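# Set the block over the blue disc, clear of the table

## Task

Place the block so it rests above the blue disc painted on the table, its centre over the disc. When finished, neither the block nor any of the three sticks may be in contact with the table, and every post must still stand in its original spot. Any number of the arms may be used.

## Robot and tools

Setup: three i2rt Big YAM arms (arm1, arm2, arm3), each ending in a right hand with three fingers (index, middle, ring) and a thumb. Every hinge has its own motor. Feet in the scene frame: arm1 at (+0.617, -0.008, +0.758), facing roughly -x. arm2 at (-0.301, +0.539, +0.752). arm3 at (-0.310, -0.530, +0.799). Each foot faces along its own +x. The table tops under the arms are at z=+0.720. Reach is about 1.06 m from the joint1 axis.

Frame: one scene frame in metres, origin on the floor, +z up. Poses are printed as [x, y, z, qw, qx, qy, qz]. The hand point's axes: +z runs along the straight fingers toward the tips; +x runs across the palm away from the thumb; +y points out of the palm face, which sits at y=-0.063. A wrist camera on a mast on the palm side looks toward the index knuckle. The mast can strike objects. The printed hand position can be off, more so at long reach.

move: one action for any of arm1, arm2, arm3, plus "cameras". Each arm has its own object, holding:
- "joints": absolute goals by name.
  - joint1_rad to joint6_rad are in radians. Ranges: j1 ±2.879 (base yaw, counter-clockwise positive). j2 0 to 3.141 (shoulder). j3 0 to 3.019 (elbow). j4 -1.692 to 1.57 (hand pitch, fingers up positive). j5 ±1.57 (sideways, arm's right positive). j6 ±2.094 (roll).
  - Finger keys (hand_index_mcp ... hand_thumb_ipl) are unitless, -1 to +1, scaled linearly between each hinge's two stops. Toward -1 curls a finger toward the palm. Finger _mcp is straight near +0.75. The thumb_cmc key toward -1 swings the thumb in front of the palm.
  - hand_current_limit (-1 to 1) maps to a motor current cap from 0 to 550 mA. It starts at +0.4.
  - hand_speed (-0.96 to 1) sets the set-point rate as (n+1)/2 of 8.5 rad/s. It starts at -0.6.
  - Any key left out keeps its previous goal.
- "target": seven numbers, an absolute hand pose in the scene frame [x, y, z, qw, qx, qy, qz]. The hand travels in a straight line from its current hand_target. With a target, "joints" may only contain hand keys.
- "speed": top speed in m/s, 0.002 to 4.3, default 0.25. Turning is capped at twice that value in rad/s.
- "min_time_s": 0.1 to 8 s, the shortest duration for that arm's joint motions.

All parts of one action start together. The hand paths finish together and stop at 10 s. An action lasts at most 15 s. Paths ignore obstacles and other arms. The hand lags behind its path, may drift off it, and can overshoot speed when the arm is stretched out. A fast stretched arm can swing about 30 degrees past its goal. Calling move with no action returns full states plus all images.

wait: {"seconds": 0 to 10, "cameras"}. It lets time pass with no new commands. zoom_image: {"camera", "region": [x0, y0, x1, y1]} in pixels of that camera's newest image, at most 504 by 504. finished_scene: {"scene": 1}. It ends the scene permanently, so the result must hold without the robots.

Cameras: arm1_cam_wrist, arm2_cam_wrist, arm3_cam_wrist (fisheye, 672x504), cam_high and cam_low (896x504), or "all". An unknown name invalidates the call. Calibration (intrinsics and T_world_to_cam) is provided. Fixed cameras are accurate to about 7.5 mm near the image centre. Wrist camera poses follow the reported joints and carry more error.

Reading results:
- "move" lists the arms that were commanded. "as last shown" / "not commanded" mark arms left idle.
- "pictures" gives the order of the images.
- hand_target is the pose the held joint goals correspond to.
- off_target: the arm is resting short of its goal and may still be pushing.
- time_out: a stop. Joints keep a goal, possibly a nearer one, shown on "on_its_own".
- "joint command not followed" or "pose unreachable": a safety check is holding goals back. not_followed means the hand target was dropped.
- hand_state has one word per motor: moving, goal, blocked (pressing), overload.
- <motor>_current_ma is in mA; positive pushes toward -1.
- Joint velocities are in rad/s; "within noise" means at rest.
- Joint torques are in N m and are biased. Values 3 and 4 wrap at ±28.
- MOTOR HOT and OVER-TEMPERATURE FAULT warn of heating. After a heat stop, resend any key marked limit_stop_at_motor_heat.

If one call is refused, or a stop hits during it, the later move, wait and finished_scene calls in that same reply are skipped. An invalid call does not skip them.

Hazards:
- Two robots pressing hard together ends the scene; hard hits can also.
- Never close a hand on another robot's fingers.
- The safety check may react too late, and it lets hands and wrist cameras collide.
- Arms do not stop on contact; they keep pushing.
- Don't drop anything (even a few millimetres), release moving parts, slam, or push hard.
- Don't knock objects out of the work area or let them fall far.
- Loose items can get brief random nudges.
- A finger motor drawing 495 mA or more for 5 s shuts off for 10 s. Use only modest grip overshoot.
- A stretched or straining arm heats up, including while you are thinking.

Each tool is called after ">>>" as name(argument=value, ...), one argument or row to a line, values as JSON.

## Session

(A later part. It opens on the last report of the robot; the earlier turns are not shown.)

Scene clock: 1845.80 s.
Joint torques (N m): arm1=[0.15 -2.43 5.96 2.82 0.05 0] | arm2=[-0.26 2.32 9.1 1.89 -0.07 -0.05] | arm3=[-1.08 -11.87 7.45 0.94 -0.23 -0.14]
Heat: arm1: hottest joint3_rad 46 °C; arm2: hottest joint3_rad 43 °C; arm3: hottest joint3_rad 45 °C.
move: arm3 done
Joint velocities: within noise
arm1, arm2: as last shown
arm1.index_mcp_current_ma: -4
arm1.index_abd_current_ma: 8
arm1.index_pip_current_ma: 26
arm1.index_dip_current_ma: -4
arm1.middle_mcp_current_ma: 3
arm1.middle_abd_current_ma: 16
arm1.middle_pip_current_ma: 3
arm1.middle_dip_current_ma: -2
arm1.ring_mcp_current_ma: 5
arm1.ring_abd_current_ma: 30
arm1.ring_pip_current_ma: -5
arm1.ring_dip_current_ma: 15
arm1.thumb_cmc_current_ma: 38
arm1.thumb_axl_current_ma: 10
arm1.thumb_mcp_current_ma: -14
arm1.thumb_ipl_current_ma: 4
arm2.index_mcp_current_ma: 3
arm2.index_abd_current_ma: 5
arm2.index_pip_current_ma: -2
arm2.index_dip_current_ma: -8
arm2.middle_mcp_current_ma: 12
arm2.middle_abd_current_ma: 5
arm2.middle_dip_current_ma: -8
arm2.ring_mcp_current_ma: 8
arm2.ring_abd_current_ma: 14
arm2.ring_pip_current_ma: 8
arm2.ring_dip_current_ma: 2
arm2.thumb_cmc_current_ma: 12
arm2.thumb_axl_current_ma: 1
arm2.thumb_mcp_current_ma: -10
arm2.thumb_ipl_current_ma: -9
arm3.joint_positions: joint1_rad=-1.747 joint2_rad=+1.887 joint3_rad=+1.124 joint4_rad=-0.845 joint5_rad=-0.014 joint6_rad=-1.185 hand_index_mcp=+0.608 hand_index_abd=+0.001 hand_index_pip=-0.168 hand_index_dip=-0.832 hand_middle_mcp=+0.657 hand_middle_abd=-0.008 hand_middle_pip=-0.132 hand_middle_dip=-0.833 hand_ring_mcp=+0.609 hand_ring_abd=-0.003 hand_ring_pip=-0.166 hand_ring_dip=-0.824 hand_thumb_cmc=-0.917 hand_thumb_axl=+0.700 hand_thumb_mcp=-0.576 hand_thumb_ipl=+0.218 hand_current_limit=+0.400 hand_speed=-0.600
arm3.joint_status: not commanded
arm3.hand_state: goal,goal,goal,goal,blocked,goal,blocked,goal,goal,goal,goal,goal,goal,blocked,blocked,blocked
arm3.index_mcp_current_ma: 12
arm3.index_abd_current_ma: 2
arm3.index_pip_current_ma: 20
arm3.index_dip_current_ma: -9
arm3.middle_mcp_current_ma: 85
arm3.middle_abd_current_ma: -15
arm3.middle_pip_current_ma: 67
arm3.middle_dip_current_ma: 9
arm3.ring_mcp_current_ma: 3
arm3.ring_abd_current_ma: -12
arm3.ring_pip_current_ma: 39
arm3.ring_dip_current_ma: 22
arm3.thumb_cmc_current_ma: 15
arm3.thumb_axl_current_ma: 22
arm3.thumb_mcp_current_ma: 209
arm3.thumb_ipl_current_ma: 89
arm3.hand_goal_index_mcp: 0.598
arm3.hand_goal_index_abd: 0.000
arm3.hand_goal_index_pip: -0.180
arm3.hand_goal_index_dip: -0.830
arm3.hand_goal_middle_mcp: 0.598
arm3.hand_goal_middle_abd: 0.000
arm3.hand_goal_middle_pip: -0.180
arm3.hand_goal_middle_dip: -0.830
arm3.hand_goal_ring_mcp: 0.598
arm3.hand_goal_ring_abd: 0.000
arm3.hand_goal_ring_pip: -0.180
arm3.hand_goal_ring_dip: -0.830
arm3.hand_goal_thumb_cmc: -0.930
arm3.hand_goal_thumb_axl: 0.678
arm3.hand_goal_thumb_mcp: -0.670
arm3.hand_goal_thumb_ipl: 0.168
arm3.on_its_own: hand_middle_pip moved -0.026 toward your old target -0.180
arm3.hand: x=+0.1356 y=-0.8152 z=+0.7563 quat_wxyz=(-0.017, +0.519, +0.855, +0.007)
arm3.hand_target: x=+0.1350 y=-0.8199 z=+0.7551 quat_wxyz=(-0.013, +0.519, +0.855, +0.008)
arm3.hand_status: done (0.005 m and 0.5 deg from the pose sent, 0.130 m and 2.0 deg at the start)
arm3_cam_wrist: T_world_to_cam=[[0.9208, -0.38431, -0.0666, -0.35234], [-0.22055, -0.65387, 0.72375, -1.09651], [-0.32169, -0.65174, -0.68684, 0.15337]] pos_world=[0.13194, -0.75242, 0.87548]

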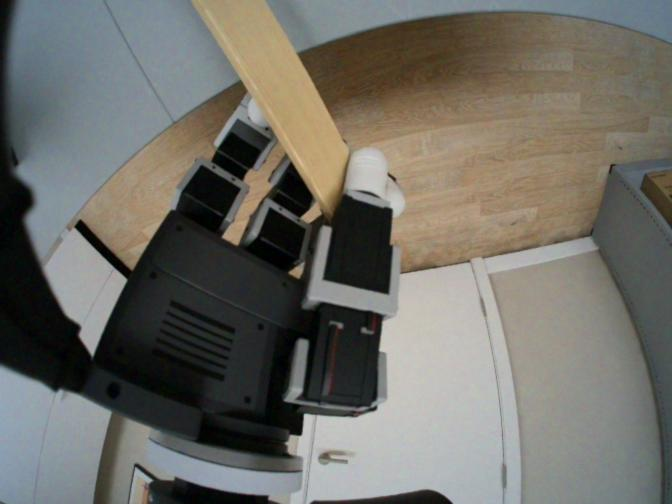

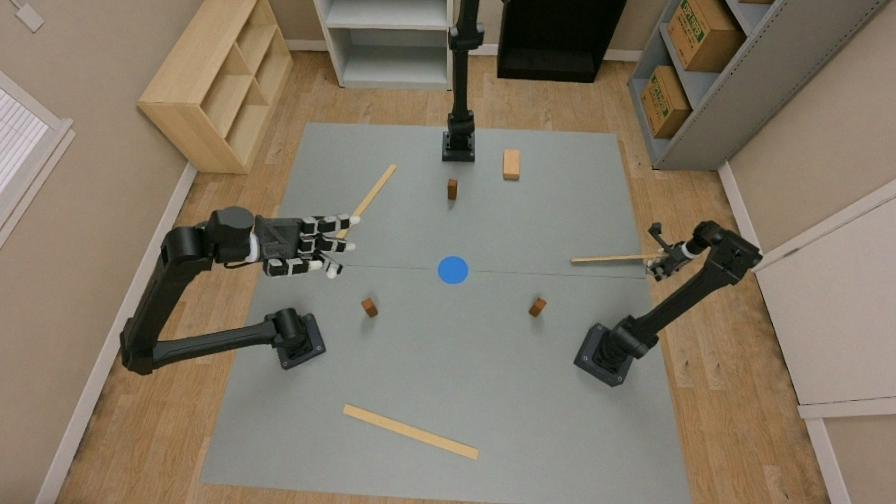

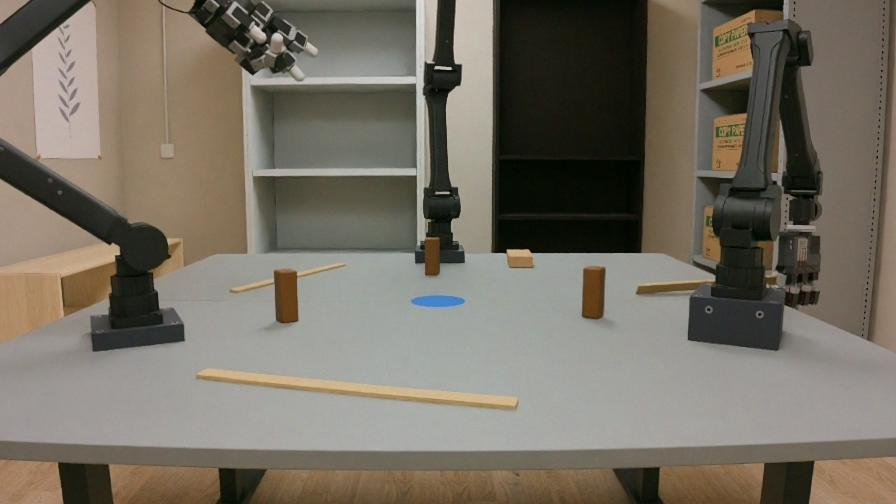

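>>> move(
  arm3={"joints": {"hand_index_pip": 0.084, "hand_middle_pip": 0.084, "hand_ring_pip": 0.084, "hand_index_dip": -0.80, "hand_middle_dip": -0.80, "hand_ring_dip": -0.80}},
  cameras=[],
)

>>> move(
  arm3={"joints": {"hand_thumb_mcp": -0.28, "hand_thumb_ipl": 0.06}},
  cameras=["arm3_cam_wrist", "cam_high", "cam_low"],
)

Scene clock: 1857.47 s.
Joint torques (N m): arm1=[0.09 -2.43 5.94 2.84 0.04 -0.01] | arm2=[-0.32 2.37 9.13 1.89 -0.06 -0.05] | arm3=[-1.26 -11.87 7.46 0.91 -0.22 -0.14]
Heat: arm1: hottest joint3_rad 46 °C; arm2: hottest joint3_rad 43 °C; arm3: hottest joint3_rad 44 °C.
move: arm3 done
Joint velocities: within noise
arm1, arm2: as last shown
arm1.index_abd_current_ma: 7
arm1.index_pip_current_ma: 11
arm1.index_dip_current_ma: -1
arm1.middle_mcp_current_ma: 4
arm1.middle_abd_current_ma: 13
arm1.middle_pip_current_ma: 1
arm1.ring_mcp_current_ma: 8
arm1.ring_abd_current_ma: 29
arm1.ring_pip_current_ma: -1
arm1.ring_dip_current_ma: 7
arm1.thumb_cmc_current_ma: 34
arm1.thumb_axl_current_ma: 7
arm1.thumb_mcp_current_ma: -13
arm1.thumb_ipl_current_ma: 2
arm2.index_mcp_current_ma: 5
arm2.index_abd_current_ma: 9
arm2.index_pip_current_ma: -1
arm2.index_dip_current_ma: -5
arm2.middle_mcp_current_ma: 6
arm2.middle_abd_current_ma: 11
arm2.middle_pip_current_ma: -10
arm2.middle_dip_current_ma: -3
arm2.ring_mcp_current_ma: 4
arm2.ring_abd_current_ma: 17
arm2.ring_pip_current_ma: 10
arm2.ring_dip_current_ma: 7
arm2.thumb_cmc_current_ma: 15
arm2.thumb_axl_current_ma: 4
arm2.thumb_mcp_current_ma: -9
arm2.thumb_ipl_current_ma: -5
arm3.joint_positions: joint1_rad=-1.747 joint2_rad=+1.887 joint3_rad=+1.124 joint4_rad=-0.845 joint5_rad=-0.014 joint6_rad=-1.185 hand_index_mcp=+0.608 hand_index_abd=+0.001 hand_index_pip=+0.088 hand_index_dip=-0.805 hand_middle_mcp=+0.609 hand_middle_abd=-0.006 hand_middle_pip=+0.088 hand_middle_dip=-0.806 hand_ring_mcp=+0.609 hand_ring_abd=-0.003 hand_ring_pip=+0.088 hand_ring_dip=-0.805 hand_thumb_cmc=-0.917 hand_thumb_axl=+0.696 hand_thumb_mcp=-0.647 hand_thumb_ipl=+0.182 hand_current_limit=+0.400 hand_speed=-0.600
arm3.joint_status: all done
arm3.hand_state: goal,goal,goal,goal,goal,goal,goal,goal,goal,goal,goal,goal,goal,goal,blocked,goal
arm3.index_mcp_current_ma: 0
arm3.index_abd_current_ma: 6
arm3.index_pip_current_ma: 0
arm3.index_dip_current_ma: -2
arm3.middle_mcp_current_ma: 10
arm3.middle_abd_current_ma: -9
arm3.middle_pip_current_ma: 7
arm3.middle_dip_current_ma: 30
arm3.ring_mcp_current_ma: 2
arm3.ring_abd_current_ma: -11
arm3.ring_pip_current_ma: 13
arm3.ring_dip_current_ma: 4
arm3.thumb_cmc_current_ma: 21
arm3.thumb_axl_current_ma: 45
arm3.thumb_mcp_current_ma: 52
arm3.thumb_ipl_current_ma: 27
arm3.hand_goal_index_mcp: 0.598
arm3.hand_goal_index_abd: 0.000
arm3.hand_goal_index_pip: 0.084
arm3.hand_goal_index_dip: -0.800
arm3.hand_goal_middle_mcp: 0.598
arm3.hand_goal_middle_abd: 0.000
arm3.hand_goal_middle_pip: 0.084
arm3.hand_goal_middle_dip: -0.800
arm3.hand_goal_ring_mcp: 0.598
arm3.hand_goal_ring_abd: 0.000
arm3.hand_goal_ring_pip: 0.084
arm3.hand_goal_ring_dip: -0.800
arm3.hand_goal_thumb_cmc: -0.930
arm3.hand_goal_thumb_axl: 0.678
arm3.hand_goal_thumb_mcp: -0.670
arm3.hand_goal_thumb_ipl: 0.168
arm3.on_its_own: hand_thumb_mcp moved -0.071 toward your old target -0.670
arm3.hand: x=+0.1356 y=-0.8152 z=+0.7563 quat_wxyz=(-0.017, +0.519, +0.855, +0.007)
arm3.hand_target: x=+0.1350 y=-0.8199 z=+0.7551 quat_wxyz=(-0.013, +0.519, +0.855, +0.008)
arm3.hand_status: not commanded

Scene clock: 1858.27 s.
Joint torques (N m): arm1=[0.09 -2.49 5.94 2.84 0.05 0] | arm2=[-0.21 2.26 9.13 1.88 -0.06 -0.04] | arm3=[-1.32 -11.75 7.43 0.94 -0.25 -0.14]
Heat: arm1: hottest joint3_rad 46 °C; arm2: hottest joint3_rad 43 °C; arm3: hottest joint3_rad 44 °C.
move: arm3 done
Joint velocities: within noise
arm1, arm2: as last shown
arm1.index_mcp_current_ma: -1
arm1.index_pip_current_ma: 17
arm1.index_dip_current_ma: 4
arm1.middle_mcp_current_ma: 5
arm1.middle_abd_current_ma: 17
arm1.middle_pip_current_ma: 5
arm1.middle_dip_current_ma: 1
arm1.ring_mcp_current_ma: 9
arm1.ring_abd_current_ma: 26
arm1.ring_pip_current_ma: -10
arm1.ring_dip_current_ma: 4
arm1.thumb_cmc_current_ma: 39
arm1.thumb_axl_current_ma: 2
arm1.thumb_mcp_current_ma: -9
arm1.thumb_ipl_current_ma: 4
arm2.index_mcp_current_ma: 3
arm2.index_abd_current_ma: 8
arm2.index_pip_current_ma: 3
arm2.index_dip_current_ma: -8
arm2.middle_abd_current_ma: 7
arm2.middle_pip_current_ma: -4
arm2.middle_dip_current_ma: -9
arm2.ring_mcp_current_ma: 5
arm2.ring_abd_current_ma: 18
arm2.ring_pip_current_ma: 6
arm2.ring_dip_current_ma: 6
arm2.thumb_cmc_current_ma: 16
arm2.thumb_axl_current_ma: 7
arm2.thumb_mcp_current_ma: -10
arm2.thumb_ipl_current_ma: -7
arm3.joint_positions: joint1_rad=-1.747 joint2_rad=+1.887 joint3_rad=+1.124 joint4_rad=-0.845 joint5_rad=-0.014 joint6_rad=-1.185 hand_index_mcp=+0.607 hand_index_abd=+0.001 hand_index_pip=+0.088 hand_index_dip=-0.805 hand_middle_mcp=+0.609 hand_middle_abd=+0.002 hand_middle_pip=+0.088 hand_middle_dip=-0.799 hand_ring_mcp=+0.609 hand_ring_abd=-0.003 hand_ring_pip=+0.088 hand_ring_dip=-0.797 hand_thumb_cmc=-0.922 hand_thumb_axl=+0.685 hand_thumb_mcp=-0.291 hand_thumb_ipl=+0.059 hand_current_limit=+0.400 hand_speed=-0.600
arm3.joint_status: all done
arm3.hand_state: goal,goal,goal,goal,goal,goal,goal,goal,goal,goal,goal,goal,goal,goal,goal,goal
arm3.index_mcp_current_ma: 8
arm3.index_abd_current_ma: 4
arm3.index_pip_current_ma: 9
arm3.index_dip_current_ma: 6
arm3.middle_mcp_current_ma: 16
arm3.middle_abd_current_ma: 6
arm3.middle_pip_current_ma: -7
arm3.middle_dip_current_ma: 14
arm3.ring_mcp_current_ma: 5
arm3.ring_abd_current_ma: -6
arm3.ring_pip_current_ma: 5
arm3.ring_dip_current_ma: 4
arm3.thumb_cmc_current_ma: -4
arm3.thumb_axl_current_ma: 26
arm3.thumb_mcp_current_ma: -5
arm3.thumb_ipl_current_ma: 8
arm3.hand_goal_index_mcp: 0.598
arm3.hand_goal_index_abd: 0.000
arm3.hand_goal_index_pip: 0.084
arm3.hand_goal_index_dip: -0.800
arm3.hand_goal_middle_mcp: 0.598
arm3.hand_goal_middle_abd: 0.000
arm3.hand_goal_middle_pip: 0.084
arm3.hand_goal_middle_dip: -0.800
arm3.hand_goal_ring_mcp: 0.598
arm3.hand_goal_ring_abd: 0.000
arm3.hand_goal_ring_pip: 0.084
arm3.hand_goal_ring_dip: -0.800
arm3.hand_goal_thumb_cmc: -0.930
arm3.hand_goal_thumb_axl: 0.678
arm3.hand_goal_thumb_mcp: -0.280
arm3.hand_goal_thumb_ipl: 0.060
arm3.hand: x=+0.1356 y=-0.8151 z=+0.7563 quat_wxyz=(-0.017, +0.519, +0.855, +0.007)
arm3.hand_target: x=+0.1350 y=-0.8199 z=+0.7551 quat_wxyz=(-0.013, +0.519, +0.855, +0.008)
arm3.hand_status: not commanded
arm3_cam_wrist: T_world_to_cam=[[0.92092, -0.38401, -0.06661, -0.35214], [-0.22036, -0.65398, 0.7237, -1.09658], [-0.32147, -0.6518, -0.68689, 0.15335]] pos_world=[0.13194, -0.75242, 0.87548]

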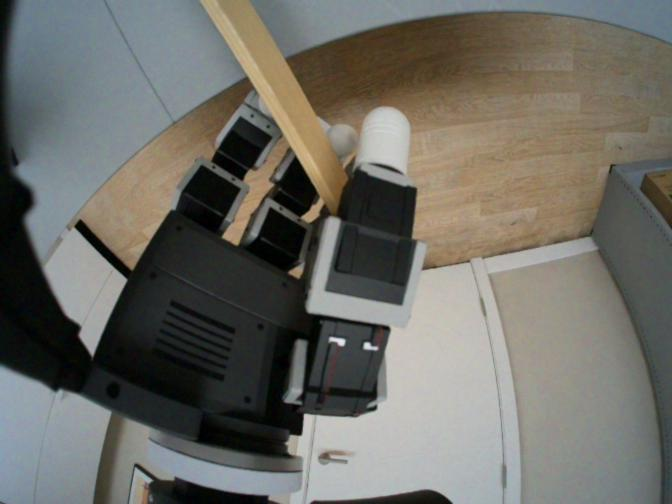

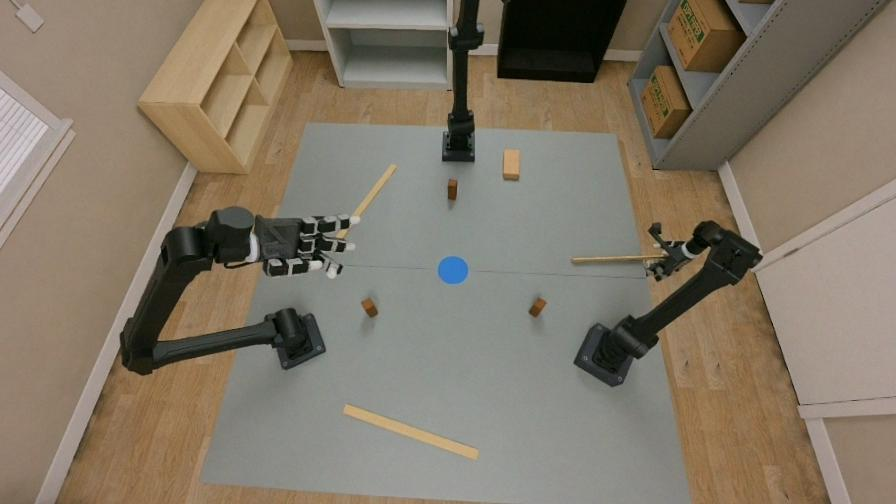

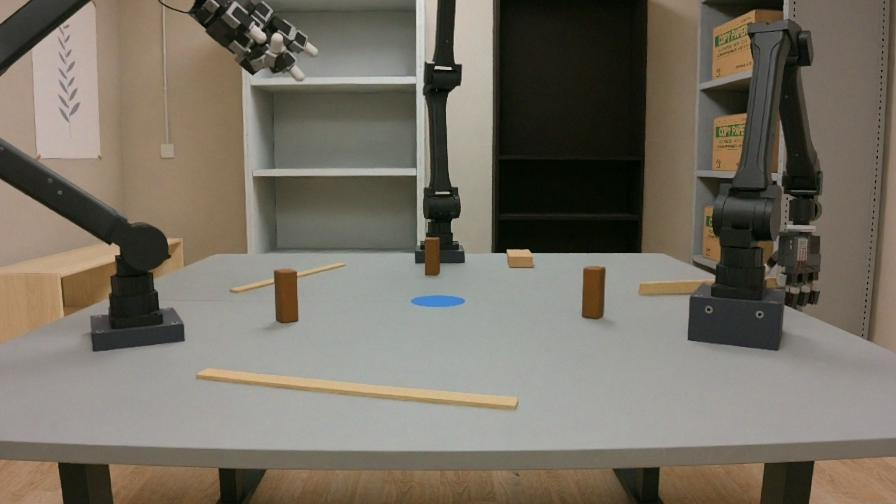

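>>> zoom_image(
  camera="arm3_cam_wrist",
  region=[150, 0, 450, 260],
)

>>> zoom_image(
  camera="cam_low",
  region=[600, 220, 860, 360],
)

>>> zoom_image(
  camera="cam_high",
  region=[550, 210, 710, 300],
)

Scaled by 1.680 from the camera's image (finer frame: 960x720).

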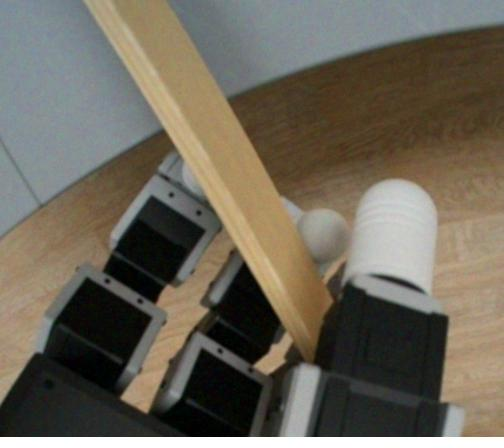

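Scaled by 1.938 from the camera's image (finer frame: 1280x720).

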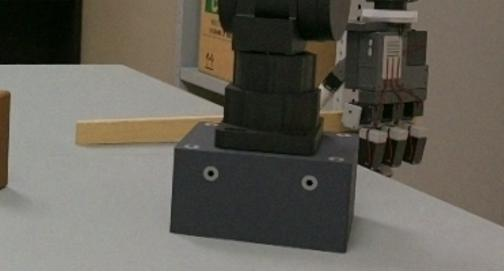

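Scaled by 3.150 from the camera's image (finer frame: 1280x720).

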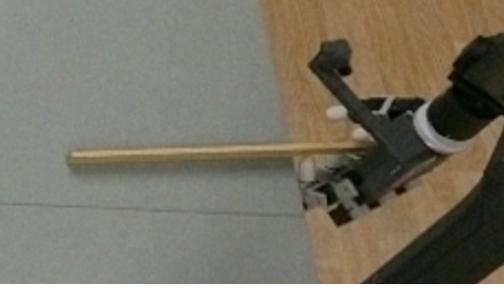

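>>> move(
  arm3={"joints": {"hand_index_dip": -0.3, "hand_middle_dip": -0.3, "hand_ring_dip": -0.3, "hand_thumb_cmc": -0.571, "hand_thumb_mcp": 0.0}},
  cameras=["arm3_cam_wrist", "cam_high", "cam_low"],
)

Scene clock: 2068.63 s.
Joint torques (N m): arm1=[0.15 -2.43 5.96 2.84 0.05 -0.01] | arm2=[-0.26 2.26 9.09 1.92 -0.07 -0.05] | arm3=[-0.97 -11.93 7.5 0.94 -0.26 -0.13]
Heat: arm1: hottest joint3_rad 45 °C; arm2: hottest joint3_rad 44 °C; arm3: hottest joint3_rad 39 °C.
move: arm3 done
Joint velocities: within noise
arm1, arm2: as last shown
arm1.index_abd_current_ma: 10
arm1.index_pip_current_ma: 15
arm1.index_dip_current_ma: 3
arm1.middle_mcp_current_ma: 8
arm1.middle_abd_current_ma: 12
arm1.middle_pip_current_ma: 3
arm1.middle_dip_current_ma: -5
arm1.ring_mcp_current_ma: 12
arm1.ring_abd_current_ma: 29
arm1.ring_pip_current_ma: 0
arm1.ring_dip_current_ma: 10
arm1.thumb_cmc_current_ma: 33
arm1.thumb_axl_current_ma: 9
arm1.thumb_mcp_current_ma: -19
arm1.thumb_ipl_current_ma: 7
arm2.index_mcp_current_ma: -1
arm2.index_abd_current_ma: 7
arm2.index_pip_current_ma: -4
arm2.index_dip_current_ma: -6
arm2.middle_mcp_current_ma: 12
arm2.middle_abd_current_ma: 8
arm2.middle_pip_current_ma: -8
arm2.middle_dip_current_ma: -5
arm2.thumb_cmc_current_ma: 15
arm2.thumb_axl_current_ma: 3
arm2.thumb_ipl_current_ma: -10
arm3.joint_positions: joint1_rad=-1.748 joint2_rad=+1.887 joint3_rad=+1.124 joint4_rad=-0.843 joint5_rad=-0.014 joint6_rad=-1.186 hand_index_mcp=+0.607 hand_index_abd=+0.001 hand_index_pip=+0.088 hand_index_dip=-0.296 hand_middle_mcp=+0.609 hand_middle_abd=+0.002 hand_middle_pip=+0.088 hand_middle_dip=-0.299 hand_ring_mcp=+0.606 hand_ring_abd=-0.002 hand_ring_pip=+0.087 hand_ring_dip=-0.305 hand_thumb_cmc=-0.563 hand_thumb_axl=+0.685 hand_thumb_mcp=-0.015 hand_thumb_ipl=+0.059 hand_current_limit=+0.400 hand_speed=-0.600
arm3.joint_status: all done
arm3.hand_state: goal,goal,goal,goal,goal,goal,goal,goal,goal,goal,goal,goal,goal,goal,goal,goal
arm3.index_mcp_current_ma: 20
arm3.index_abd_current_ma: -4
arm3.index_pip_current_ma: -4
arm3.index_dip_current_ma: 8
arm3.middle_mcp_current_ma: 11
arm3.middle_abd_current_ma: 10
arm3.middle_pip_current_ma: -15
arm3.middle_dip_current_ma: 13
arm3.ring_mcp_current_ma: 11
arm3.ring_abd_current_ma: -23
arm3.ring_pip_current_ma: 8
arm3.ring_dip_current_ma: 1
arm3.thumb_cmc_current_ma: 3
arm3.thumb_axl_current_ma: 23
arm3.thumb_mcp_current_ma: -2
arm3.thumb_ipl_current_ma: -5
arm3.hand_goal_index_mcp: 0.598
arm3.hand_goal_index_abd: 0.000
arm3.hand_goal_index_pip: 0.084
arm3.hand_goal_index_dip: -0.300
arm3.hand_goal_middle_mcp: 0.598
arm3.hand_goal_middle_abd: 0.000
arm3.hand_goal_middle_pip: 0.084
arm3.hand_goal_middle_dip: -0.300
arm3.hand_goal_ring_mcp: 0.598
arm3.hand_goal_ring_abd: 0.000
arm3.hand_goal_ring_pip: 0.084
arm3.hand_goal_ring_dip: -0.300
arm3.hand_goal_thumb_cmc: -0.570
arm3.hand_goal_thumb_axl: 0.678
arm3.hand_goal_thumb_mcp: 0.000
arm3.hand_goal_thumb_ipl: 0.060
arm3.hand: x=+0.1356 y=-0.8157 z=+0.7563 quat_wxyz=(-0.016, +0.519, +0.855, +0.007)
arm3.hand_target: x=+0.1350 y=-0.8200 z=+0.7551 quat_wxyz=(-0.013, +0.519, +0.855, +0.008)
arm3.hand_status: not commanded
arm3_cam_wrist: T_world_to_cam=[[0.92087, -0.3844, -0.06511, -0.3538], [-0.22145, -0.65316, 0.72412, -1.09646], [-0.32088, -0.6524, -0.6866, 0.15227]] pos_world=[0.13185, -0.75282, 0.87548]

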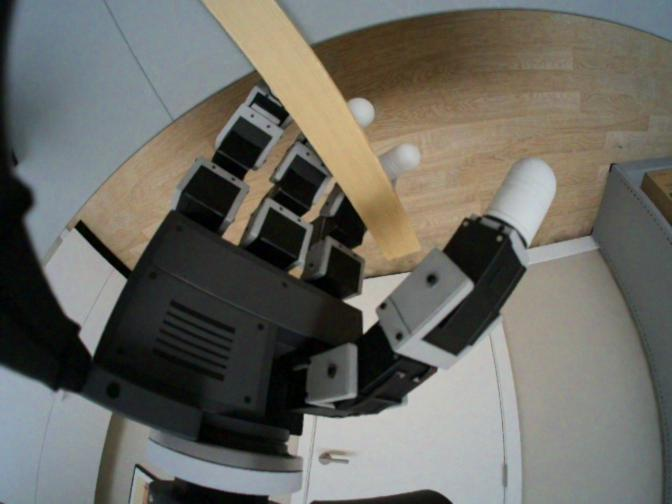

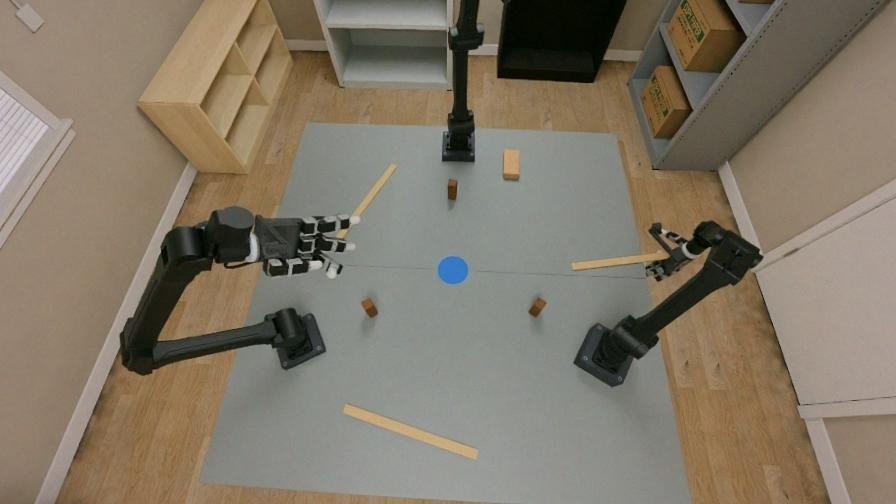

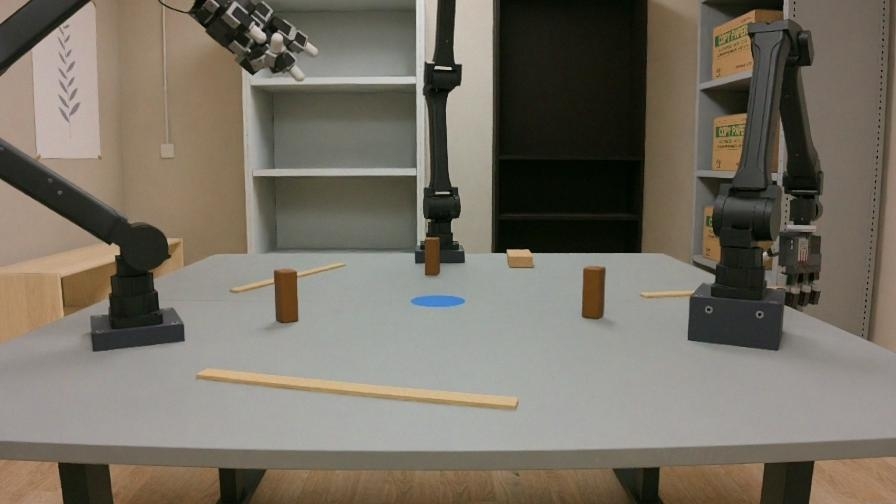

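>>> zoom_image(
  camera="arm3_cam_wrist",
  region=[180, 0, 480, 280],
)

>>> zoom_image(
  camera="cam_high",
  region=[550, 210, 710, 300],
)

Scaled by 1.680 from the camera's image (finer frame: 960x720).

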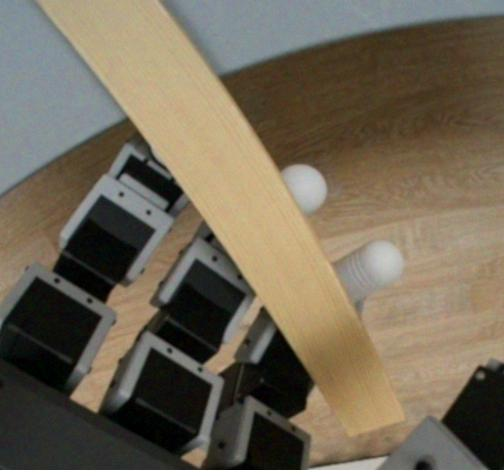

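Scaled by 3.150 from the camera's image (finer frame: 1280x720).

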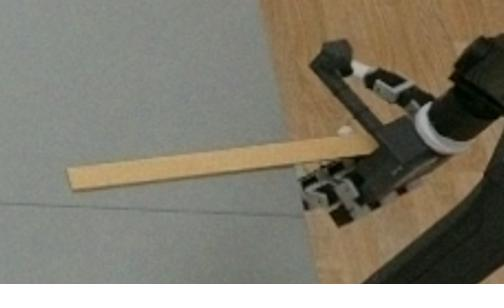

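>>> move(
  arm3={"target": [0.04, -0.868, 0.756, -0.0128, 0.5188, 0.8549, 0.0078], "speed": 0.15},
  cameras=[],
)

>>> move(
  arm3={"target": [0.012, -0.862, 0.742, -0.0112, 0.6455, 0.7637, 0.0097], "speed": 0.12, "joints": {"hand_index_mcp": 0.233, "hand_middle_mcp": 0.233, "hand_ring_mcp": 0.233, "hand_index_pip": -0.182, "hand_middle_pip": -0.182, "hand_ring_pip": -0.182, "hand_index_dip": 0.696, "hand_middle_dip": 0.696, "hand_ring_dip": 0.696, "hand_thumb_cmc": -0.571, "hand_thumb_mcp": -0.056, "hand_thumb_ipl": -0.319}},
  cameras=["arm3_cam_wrist", "cam_high"],
)

Scene clock: 2122.77 s.
Joint torques (N m): arm1=[0.09 -2.43 5.94 2.84 0.04 -0.01] | arm2=[-0.38 2.26 9.11 1.91 -0.06 -0.04] | arm3=[-0.32 -12.1 6.72 0.9 -0.14 -0.14]
Heat: arm1: hottest joint3_rad 45 °C; arm2: hottest joint3_rad 44 °C; arm3: hottest joint3_rad 39 °C.
move: arm3 done
Joint velocities: within noise
arm1, arm2: as last shown
arm1.index_mcp_current_ma: -3
arm1.index_abd_current_ma: 9
arm1.index_pip_current_ma: 21
arm1.index_dip_current_ma: 0
arm1.middle_mcp_current_ma: 1
arm1.middle_abd_current_ma: 11
arm1.middle_pip_current_ma: -1
arm1.middle_dip_current_ma: -1
arm1.ring_mcp_current_ma: 4
arm1.ring_abd_current_ma: 30
arm1.ring_pip_current_ma: -6
arm1.ring_dip_current_ma: 8
arm1.thumb_cmc_current_ma: 38
arm1.thumb_axl_current_ma: 8
arm1.thumb_mcp_current_ma: -17
arm1.thumb_ipl_current_ma: 0
arm2.index_mcp_current_ma: 3
arm2.index_abd_current_ma: 9
arm2.index_dip_current_ma: -9
arm2.middle_mcp_current_ma: 8
arm2.middle_abd_current_ma: 5
arm2.middle_dip_current_ma: -10
arm2.ring_mcp_current_ma: 4
arm2.ring_abd_current_ma: 20
arm2.ring_pip_current_ma: 11
arm2.ring_dip_current_ma: 4
arm2.thumb_axl_current_ma: 6
arm2.thumb_mcp_current_ma: -13
arm3.joint_positions: joint1_rad=-1.978 joint2_rad=+1.845 joint3_rad=+1.036 joint4_rad=-0.813 joint5_rad=-0.010 joint6_rad=-1.405 hand_index_mcp=+0.604 hand_index_abd=+0.001 hand_index_pip=+0.088 hand_index_dip=-0.296 hand_middle_mcp=+0.606 hand_middle_abd=+0.002 hand_middle_pip=+0.088 hand_middle_dip=-0.299 hand_ring_mcp=+0.606 hand_ring_abd=-0.002 hand_ring_pip=+0.087 hand_ring_dip=-0.304 hand_thumb_cmc=-0.563 hand_thumb_axl=+0.685 hand_thumb_mcp=-0.015 hand_thumb_ipl=+0.059 hand_current_limit=+0.400 hand_speed=-0.600
arm3.joint_status: not commanded
arm3.hand_state: goal,goal,goal,goal,goal,goal,goal,goal,goal,goal,goal,goal,goal,goal,goal,goal
arm3.index_mcp_current_ma: 21
arm3.index_abd_current_ma: -1
arm3.index_pip_current_ma: -3
arm3.index_dip_current_ma: 12
arm3.middle_mcp_current_ma: -6
arm3.middle_abd_current_ma: 13
arm3.middle_pip_current_ma: -11
arm3.middle_dip_current_ma: -5
arm3.ring_mcp_current_ma: -6
arm3.ring_abd_current_ma: -2
arm3.ring_pip_current_ma: 4
arm3.ring_dip_current_ma: 4
arm3.thumb_cmc_current_ma: 14
arm3.thumb_axl_current_ma: 21
arm3.thumb_mcp_current_ma: -28
arm3.thumb_ipl_current_ma: -1
arm3.hand_goal_index_mcp: 0.598
arm3.hand_goal_index_abd: 0.000
arm3.hand_goal_index_pip: 0.084
arm3.hand_goal_index_dip: -0.300
arm3.hand_goal_middle_mcp: 0.598
arm3.hand_goal_middle_abd: 0.000
arm3.hand_goal_middle_pip: 0.084
arm3.hand_goal_middle_dip: -0.300
arm3.hand_goal_ring_mcp: 0.598
arm3.hand_goal_ring_abd: 0.000
arm3.hand_goal_ring_pip: 0.084
arm3.hand_goal_ring_dip: -0.300
arm3.hand_goal_thumb_cmc: -0.570
arm3.hand_goal_thumb_axl: 0.678
arm3.hand_goal_thumb_mcp: 0.000
arm3.hand_goal_thumb_ipl: 0.060
arm3.hand: x=+0.0381 y=-0.8662 z=+0.7517 quat_wxyz=(-0.022, +0.523, +0.852, +0.012)
arm3.hand_target: x=+0.0400 y=-0.8680 z=+0.7560 quat_wxyz=(-0.013, +0.519, +0.855, +0.008)
arm3.hand_status: done (0.005 m and 1.3 deg from the pose sent, 0.109 m and 0.4 deg at the start)

Scene clock: 2124.77 s.
Joint torques (N m): arm1=[0.09 -2.43 5.96 2.84 0.05 -0.01] | arm2=[-0.38 2.32 9.11 1.88 -0.06 -0.05] | arm3=[-1.26 -10.99 6.19 0.98 -0.43 0.06]
Heat: arm1: hottest joint3_rad 45 °C; arm2: hottest joint3_rad 44 °C; arm3: hottest joint3_rad 39 °C.
move: arm3 done
Joint velocities: within noise
arm1, arm2: as last shown
arm1.index_mcp_current_ma: 0
arm1.index_abd_current_ma: -2
arm1.index_pip_current_ma: 18
arm1.index_dip_current_ma: 5
arm1.middle_mcp_current_ma: 10
arm1.middle_abd_current_ma: 16
arm1.middle_pip_current_ma: 8
arm1.middle_dip_current_ma: -2
arm1.ring_mcp_current_ma: 3
arm1.ring_abd_current_ma: 27
arm1.ring_pip_current_ma: -2
arm1.ring_dip_current_ma: 14
arm1.thumb_cmc_current_ma: 33
arm1.thumb_mcp_current_ma: -15
arm1.thumb_ipl_current_ma: -2
arm2.index_mcp_current_ma: 2
arm2.index_abd_current_ma: 7
arm2.index_pip_current_ma: 1
arm2.index_dip_current_ma: -7
arm2.middle_mcp_current_ma: 10
arm2.middle_abd_current_ma: 10
arm2.middle_pip_current_ma: -7
arm2.middle_dip_current_ma: -9
arm2.ring_mcp_current_ma: 8
arm2.ring_pip_current_ma: 14
arm2.ring_dip_current_ma: 5
arm2.thumb_cmc_current_ma: 17
arm2.thumb_axl_current_ma: 3
arm2.thumb_mcp_current_ma: -7
arm2.thumb_ipl_current_ma: -13
arm3.joint_positions: joint1_rad=-1.981 joint2_rad=+1.790 joint3_rad=+0.890 joint4_rad=-0.720 joint5_rad=-0.014 joint6_rad=-1.126 hand_index_mcp=+0.249 hand_index_abd=+0.001 hand_index_pip=-0.175 hand_index_dip=+0.697 hand_middle_mcp=+0.252 hand_middle_abd=+0.002 hand_middle_pip=-0.172 hand_middle_dip=+0.697 hand_ring_mcp=+0.250 hand_ring_abd=-0.002 hand_ring_pip=-0.172 hand_ring_dip=+0.696 hand_thumb_cmc=-0.563 hand_thumb_axl=+0.685 hand_thumb_mcp=-0.062 hand_thumb_ipl=-0.319 hand_current_limit=+0.400 hand_speed=-0.600
arm3.joint_status: all done
arm3.hand_state: goal,goal,goal,goal,goal,goal,goal,goal,goal,goal,goal,goal,goal,goal,goal,goal
arm3.index_mcp_current_ma: 18
arm3.index_abd_current_ma: 8
arm3.index_pip_current_ma: 15
arm3.index_dip_current_ma: -6
arm3.middle_mcp_current_ma: 17
arm3.middle_abd_current_ma: -8
arm3.middle_pip_current_ma: 2
arm3.middle_dip_current_ma: -2
arm3.ring_mcp_current_ma: 18
arm3.ring_abd_current_ma: -9
arm3.ring_pip_current_ma: 15
arm3.ring_dip_current_ma: 0
arm3.thumb_cmc_current_ma: 17
arm3.thumb_axl_current_ma: 17
arm3.thumb_mcp_current_ma: -5
arm3.thumb_ipl_current_ma: -3
arm3.hand_goal_index_mcp: 0.234
arm3.hand_goal_index_abd: 0.000
arm3.hand_goal_index_pip: -0.182
arm3.hand_goal_index_dip: 0.696
arm3.hand_goal_middle_mcp: 0.234
arm3.hand_goal_middle_abd: 0.000
arm3.hand_goal_middle_pip: -0.182
arm3.hand_goal_middle_dip: 0.696
arm3.hand_goal_ring_mcp: 0.234
arm3.hand_goal_ring_abd: 0.000
arm3.hand_goal_ring_pip: -0.182
arm3.hand_goal_ring_dip: 0.696
arm3.hand_goal_thumb_cmc: -0.570
arm3.hand_goal_thumb_axl: 0.678
arm3.hand_goal_thumb_mcp: -0.056
arm3.hand_goal_thumb_ipl: -0.318
arm3.hand: x=+0.0123 y=-0.8551 z=+0.7365 quat_wxyz=(-0.022, +0.638, +0.770, +0.010)
arm3.hand_target: x=+0.0120 y=-0.8620 z=+0.7420 quat_wxyz=(-0.011, +0.645, +0.764, +0.010)
arm3.hand_status: done (0.009 m and 1.7 deg from the pose sent, 0.028 m and 17.3 deg at the start)
arm3_cam_wrist: T_world_to_cam=[[0.77014, -0.63288, -0.07962, -0.4566], [-0.39296, -0.56905, 0.72233, -1.05982], [-0.50246, -0.52501, -0.68695, 0.18473]] pos_world=[0.028, -0.79509, 0.85609]

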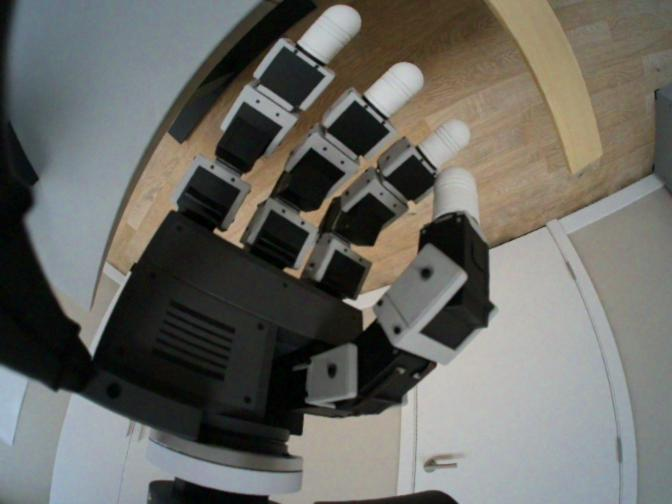

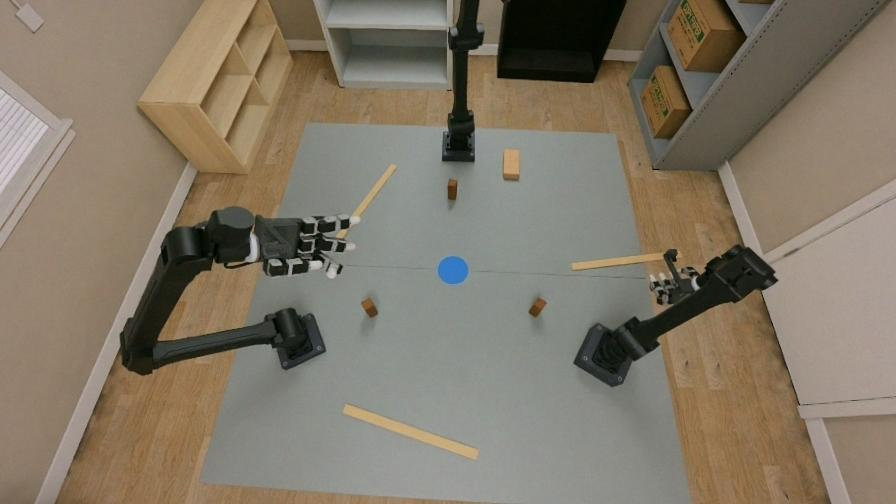

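>>> move(
  arm3={"target": [0.129, -0.853, 0.744, -0.0112, 0.6455, 0.7637, 0.0097], "speed": 0.1},
  cameras=["arm3_cam_wrist", "cam_high", "cam_low"],
)

Scene clock: 2141.50 s.
Joint torques (N m): arm1=[0.15 -2.43 5.94 2.84 0.05 -0.01] | arm2=[-0.26 2.32 9.11 1.89 -0.07 -0.05] | arm3=[-0.09 -11.05 9.85 0.17 -0.34 0.05]
Heat: arm1: hottest joint3_rad 45 °C; arm2: hottest joint3_rad 44 °C; arm3: hottest joint3_rad 39 °C.
move: arm3 off_target
Joint velocities: within noise
arm1.joint_positions: joint1_rad=+0.250 joint2_rad=+1.438 joint3_rad=+2.828 joint4_rad=-1.330 joint5_rad=-0.023 joint6_rad=+1.049 hand_index_mcp=+1.000 hand_index_abd=+0.256 hand_index_pip=-0.482 hand_index_dip=+0.007 hand_middle_mcp=+0.763 hand_middle_abd=+0.145 hand_middle_pip=+0.577 hand_middle_dip=+0.696 hand_ring_mcp=+0.762 hand_ring_abd=-0.087 hand_ring_pip=+0.577 hand_ring_dip=+0.696 hand_thumb_cmc=-0.545 hand_thumb_axl=+0.683 hand_thumb_mcp=-0.784 hand_thumb_ipl=+0.168 hand_current_limit=+0.400 hand_speed=-0.600
arm1.joint_status: not commanded
arm1.hand_state: overload,goal,goal,goal,goal,goal,goal,goal,goal,blocked,goal,goal,blocked,goal,goal,goal
arm1.index_mcp_current_ma: -1
arm1.index_abd_current_ma: 8
arm1.index_pip_current_ma: 14
arm1.index_dip_current_ma: 5
arm1.middle_mcp_current_ma: 4
arm1.middle_abd_current_ma: 13
arm1.middle_pip_current_ma: 3
arm1.middle_dip_current_ma: -3
arm1.ring_mcp_current_ma: 4
arm1.ring_abd_current_ma: 28
arm1.ring_pip_current_ma: -8
arm1.ring_dip_current_ma: 4
arm1.thumb_cmc_current_ma: 35
arm1.thumb_axl_current_ma: 11
arm1.thumb_mcp_current_ma: -13
arm1.thumb_ipl_current_ma: -3
arm1.hand_goal_index_mcp: 0.754
arm1.hand_goal_index_abd: 0.250
arm1.hand_goal_index_pip: -0.500
arm1.hand_goal_index_dip: 0.000
arm1.hand_goal_middle_mcp: 0.754
arm1.hand_goal_middle_abd: 0.140
arm1.hand_goal_middle_pip: 0.576
arm1.hand_goal_middle_dip: 0.696
arm1.hand_goal_ring_mcp: 0.754
arm1.hand_goal_ring_abd: -0.140
arm1.hand_goal_ring_pip: 0.576
arm1.hand_goal_ring_dip: 0.696
arm1.hand_goal_thumb_cmc: -0.570
arm1.hand_goal_thumb_axl: 0.678
arm1.hand_goal_thumb_mcp: -0.780
arm1.hand_goal_thumb_ipl: 0.168
arm1.hand: x=+0.2486 y=-0.0272 z=+1.6844 quat_wxyz=(+0.722, +0.274, -0.631, -0.082)
arm1.hand_target: x=+0.2482 y=-0.0274 z=+1.6884 quat_wxyz=(+0.727, +0.272, -0.626, -0.083)
arm1.hand_status: not commanded
arm2.joint_positions: joint1_rad=+0.017 joint2_rad=+0.620 joint3_rad=+1.375 joint4_rad=-1.399 joint5_rad=-0.024 joint6_rad=+1.132 hand_index_mcp=+0.755 hand_index_abd=+0.255 hand_index_pip=-0.496 hand_index_dip=+0.000 hand_middle_mcp=+0.753 hand_middle_abd=+0.157 hand_middle_pip=+0.577 hand_middle_dip=+0.696 hand_ring_mcp=+0.760 hand_ring_abd=-0.152 hand_ring_pip=+0.579 hand_ring_dip=+0.697 hand_thumb_cmc=-0.564 hand_thumb_axl=+0.679 hand_thumb_mcp=-0.783 hand_thumb_ipl=+0.168 hand_current_limit=+0.400 hand_speed=-0.600
arm2.joint_status: not commanded
arm2.hand_state: goal,goal,goal,goal,goal,goal,goal,goal,goal,goal,goal,goal,goal,goal,goal,goal
arm2.index_mcp_current_ma: 3
arm2.index_abd_current_ma: 7
arm2.index_pip_current_ma: 1
arm2.index_dip_current_ma: -7
arm2.middle_mcp_current_ma: 6
arm2.middle_abd_current_ma: 7
arm2.middle_pip_current_ma: -12
arm2.middle_dip_current_ma: -4
arm2.ring_mcp_current_ma: 8
arm2.ring_abd_current_ma: 14
arm2.ring_pip_current_ma: 10
arm2.ring_dip_current_ma: 2
arm2.thumb_cmc_current_ma: 10
arm2.thumb_axl_current_ma: 7
arm2.thumb_mcp_current_ma: -11
arm2.thumb_ipl_current_ma: -6
arm2.hand_goal_index_mcp: 0.754
arm2.hand_goal_index_abd: 0.250
arm2.hand_goal_index_pip: -0.500
arm2.hand_goal_index_dip: 0.000
arm2.hand_goal_middle_mcp: 0.754
arm2.hand_goal_middle_abd: 0.150
arm2.hand_goal_middle_pip: 0.576
arm2.hand_goal_middle_dip: 0.696
arm2.hand_goal_ring_mcp: 0.754
arm2.hand_goal_ring_abd: -0.160
arm2.hand_goal_ring_pip: 0.576
arm2.hand_goal_ring_dip: 0.696
arm2.hand_goal_thumb_cmc: -0.570
arm2.hand_goal_thumb_axl: 0.678
arm2.hand_goal_thumb_mcp: -0.780
arm2.hand_goal_thumb_ipl: 0.168
arm2.hand: x=-0.2507 y=+0.2936 z=+1.2834 quat_wxyz=(+0.296, +0.855, -0.258, +0.338)
arm2.hand_target: x=-0.2517 y=+0.2954 z=+1.2910 quat_wxyz=(+0.302, +0.851, -0.257, +0.344)
arm2.hand_status: not commanded
arm3.joint_positions: joint1_rad=-1.782 joint2_rad=+1.892 joint3_rad=+1.078 joint4_rad=-0.787 joint5_rad=-0.021 joint6_rad=-0.914 hand_index_mcp=+0.249 hand_index_abd=+0.001 hand_index_pip=-0.175 hand_index_dip=+0.697 hand_middle_mcp=+0.252 hand_middle_abd=+0.002 hand_middle_pip=-0.172 hand_middle_dip=+0.697 hand_ring_mcp=+0.250 hand_ring_abd=-0.002 hand_ring_pip=-0.172 hand_ring_dip=+0.696 hand_thumb_cmc=-0.563 hand_thumb_axl=+0.685 hand_thumb_mcp=-0.062 hand_thumb_ipl=-0.319 hand_current_limit=+0.400 hand_speed=-0.600
arm3.joint_status: not commanded
arm3.hand_state: goal,goal,goal,goal,goal,goal,goal,goal,goal,goal,goal,goal,goal,goal,goal,goal
arm3.index_mcp_current_ma: 30
arm3.index_abd_current_ma: -14
arm3.index_pip_current_ma: 11
arm3.index_dip_current_ma: 8
arm3.middle_mcp_current_ma: 11
arm3.middle_abd_current_ma: 9
arm3.middle_pip_current_ma: -4
arm3.middle_dip_current_ma: 2
arm3.ring_mcp_current_ma: -8
arm3.ring_abd_current_ma: -7
arm3.ring_pip_current_ma: 15
arm3.ring_dip_current_ma: 0
arm3.thumb_cmc_current_ma: 17
arm3.thumb_axl_current_ma: 24
arm3.thumb_mcp_current_ma: -7
arm3.thumb_ipl_current_ma: -8
arm3.hand_goal_index_mcp: 0.234
arm3.hand_goal_index_abd: 0.000
arm3.hand_goal_index_pip: -0.182
arm3.hand_goal_index_dip: 0.696
arm3.hand_goal_middle_mcp: 0.234
arm3.hand_goal_middle_abd: 0.000
arm3.hand_goal_middle_pip: -0.182
arm3.hand_goal_middle_dip: 0.696
arm3.hand_goal_ring_mcp: 0.234
arm3.hand_goal_ring_abd: 0.000
arm3.hand_goal_ring_pip: -0.182
arm3.hand_goal_ring_dip: 0.696
arm3.hand_goal_thumb_cmc: -0.570
arm3.hand_goal_thumb_axl: 0.678
arm3.hand_goal_thumb_mcp: -0.056
arm3.hand_goal_thumb_ipl: -0.318
arm3.hand: x=+0.1195 y=-0.8465 z=+0.7419 quat_wxyz=(-0.014, +0.643, +0.766, +0.009)
arm3.hand_target: x=+0.1288 y=-0.8529 z=+0.7441 quat_wxyz=(-0.011, +0.646, +0.764, +0.010)
arm3.hand_status: off_target (0.012 m and 0.5 deg from the pose sent, 0.117 m and 1.7 deg at the start)
arm3_cam_wrist: T_world_to_cam=[[0.76227, -0.64414, -0.06352, -0.5538], [-0.40783, -0.55418, 0.72564, -1.00479], [-0.50262, -0.52723, -0.68513, 0.24365]] pos_world=[0.13482, -0.7851, 0.86088]

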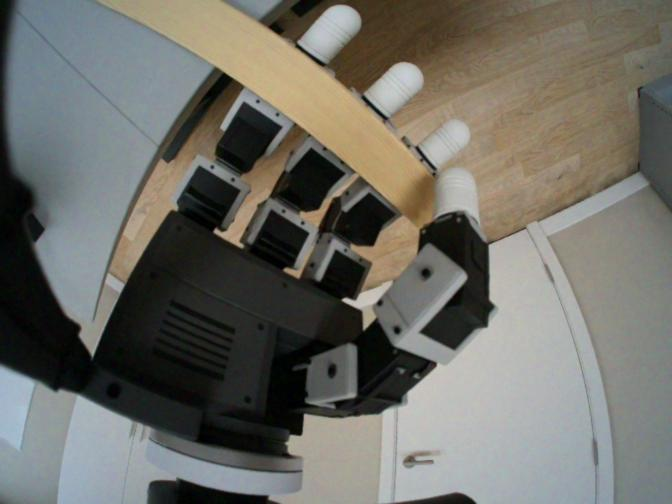

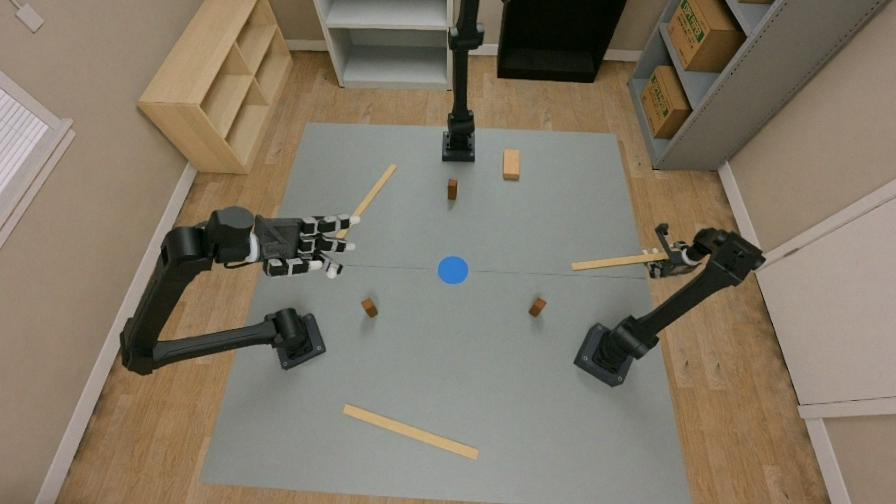

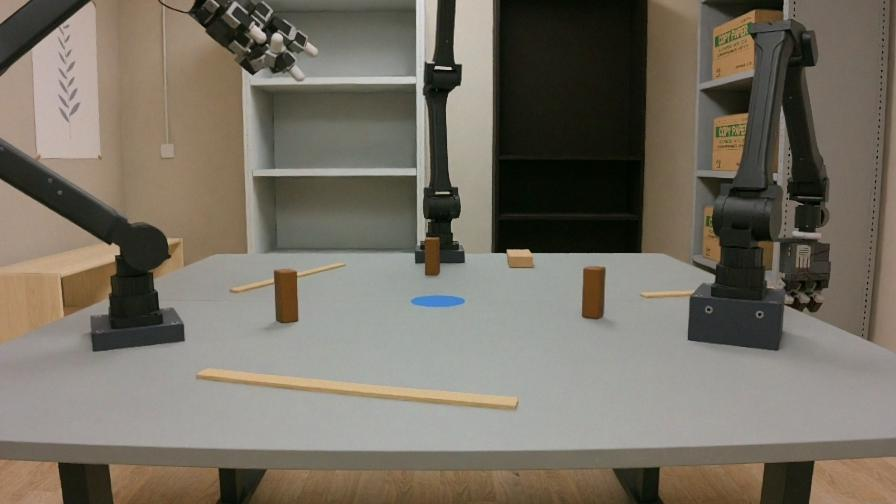

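>>> move(
  arm3={"joints": {"hand_thumb_mcp": -0.337, "hand_thumb_ipl": -0.222, "hand_index_mcp": 0.07, "hand_middle_mcp": 0.07, "hand_ring_mcp": 0.07, "hand_index_pip": -0.07, "hand_middle_pip": -0.07, "hand_ring_pip": -0.07}},
  cameras=["arm3_cam_wrist"],
)

Scene clock: 2157.10 s.
Joint torques (N m): arm1=[0.09 -2.43 5.94 2.84 0.04 -0.01] | arm2=[-0.26 2.26 9.13 1.92 -0.07 -0.05] | arm3=[-0.21 -11.22 9.81 0.16 -0.36 0.05]
Heat: arm1: hottest joint3_rad 45 °C; arm2: hottest joint3_rad 44 °C; arm3: hottest joint3_rad 39 °C.
move: arm3 off_target
Joint velocities: within noise
arm1, arm2: as last shown
arm1.index_mcp_current_ma: -4
arm1.index_abd_current_ma: 5
arm1.index_pip_current_ma: 15
arm1.index_dip_current_ma: 10
arm1.middle_mcp_current_ma: 5
arm1.middle_abd_current_ma: 10
arm1.middle_pip_current_ma: 7
arm1.ring_mcp_current_ma: 12
arm1.ring_abd_current_ma: 26
arm1.ring_dip_current_ma: 14
arm1.thumb_cmc_current_ma: 33
arm1.thumb_mcp_current_ma: -16
arm1.thumb_ipl_current_ma: -4
arm2.index_mcp_current_ma: 2
arm2.index_abd_current_ma: 10
arm2.index_pip_current_ma: 2
arm2.middle_mcp_current_ma: 8
arm2.middle_abd_current_ma: 4
arm2.middle_pip_current_ma: -7
arm2.middle_dip_current_ma: -5
arm2.ring_abd_current_ma: 15
arm2.ring_pip_current_ma: 11
arm2.ring_dip_current_ma: 5
arm2.thumb_cmc_current_ma: 12
arm2.thumb_axl_current_ma: 4
arm2.thumb_mcp_current_ma: -8
arm2.thumb_ipl_current_ma: -3
arm3.joint_positions: joint1_rad=-1.782 joint2_rad=+1.893 joint3_rad=+1.078 joint4_rad=-0.787 joint5_rad=-0.021 joint6_rad=-0.912 hand_index_mcp=+0.104 hand_index_abd=+0.001 hand_index_pip=-0.058 hand_index_dip=+0.697 hand_middle_mcp=+0.104 hand_middle_abd=+0.002 hand_middle_pip=-0.057 hand_middle_dip=+0.701 hand_ring_mcp=+0.107 hand_ring_abd=-0.002 hand_ring_pip=-0.061 hand_ring_dip=+0.703 hand_thumb_cmc=-0.563 hand_thumb_axl=+0.684 hand_thumb_mcp=-0.287 hand_thumb_ipl=-0.217 hand_current_limit=+0.400 hand_speed=-0.600
arm3.joint_status: hand_index_mcp off_target (ended at +0.104, target +0.070); hand_middle_mcp off_target (ended at +0.104, target +0.070); hand_ring_mcp off_target (ended at +0.107, target +0.070); hand_thumb_mcp off_target (ended at -0.287, target -0.337); the others done
arm3.hand_state: blocked,goal,goal,goal,blocked,goal,goal,goal,blocked,goal,goal,goal,goal,goal,blocked,goal
arm3.index_mcp_current_ma: 48
arm3.index_abd_current_ma: 1
arm3.index_pip_current_ma: 12
arm3.index_dip_current_ma: 10
arm3.middle_mcp_current_ma: 31
arm3.middle_abd_current_ma: -7
arm3.middle_pip_current_ma: 9
arm3.middle_dip_current_ma: 21
arm3.ring_mcp_current_ma: 45
arm3.ring_abd_current_ma: -17
arm3.ring_pip_current_ma: 5
arm3.ring_dip_current_ma: 5
arm3.thumb_cmc_current_ma: 14
arm3.thumb_axl_current_ma: 11
arm3.thumb_mcp_current_ma: 112
arm3.thumb_ipl_current_ma: 9
arm3.hand_goal_index_mcp: 0.070
arm3.hand_goal_index_abd: 0.000
arm3.hand_goal_index_pip: -0.070
arm3.hand_goal_index_dip: 0.696
arm3.hand_goal_middle_mcp: 0.070
arm3.hand_goal_middle_abd: 0.000
arm3.hand_goal_middle_pip: -0.070
arm3.hand_goal_middle_dip: 0.696
arm3.hand_goal_ring_mcp: 0.070
arm3.hand_goal_ring_abd: 0.000
arm3.hand_goal_ring_pip: -0.070
arm3.hand_goal_ring_dip: 0.696
arm3.hand_goal_thumb_cmc: -0.570
arm3.hand_goal_thumb_axl: 0.678
arm3.hand_goal_thumb_mcp: -0.336
arm3.hand_goal_thumb_ipl: -0.222
arm3.hand: x=+0.1192 y=-0.8464 z=+0.7409 quat_wxyz=(-0.015, +0.644, +0.765, +0.009)
arm3.hand_target: x=+0.1288 y=-0.8529 z=+0.7442 quat_wxyz=(-0.011, +0.645, +0.764, +0.010)
arm3.hand_status: not commanded
arm3_cam_wrist: T_world_to_cam=[[0.76121, -0.6452, -0.06543, -0.55297], [-0.40763, -0.55449, 0.72552, -1.00429], [-0.50439, -0.5256, -0.68509, 0.24439]] pos_world=[0.13481, -0.78519, 0.85988]

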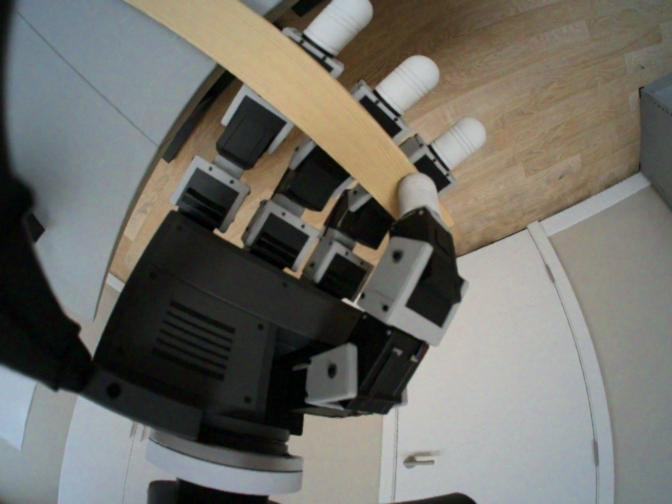

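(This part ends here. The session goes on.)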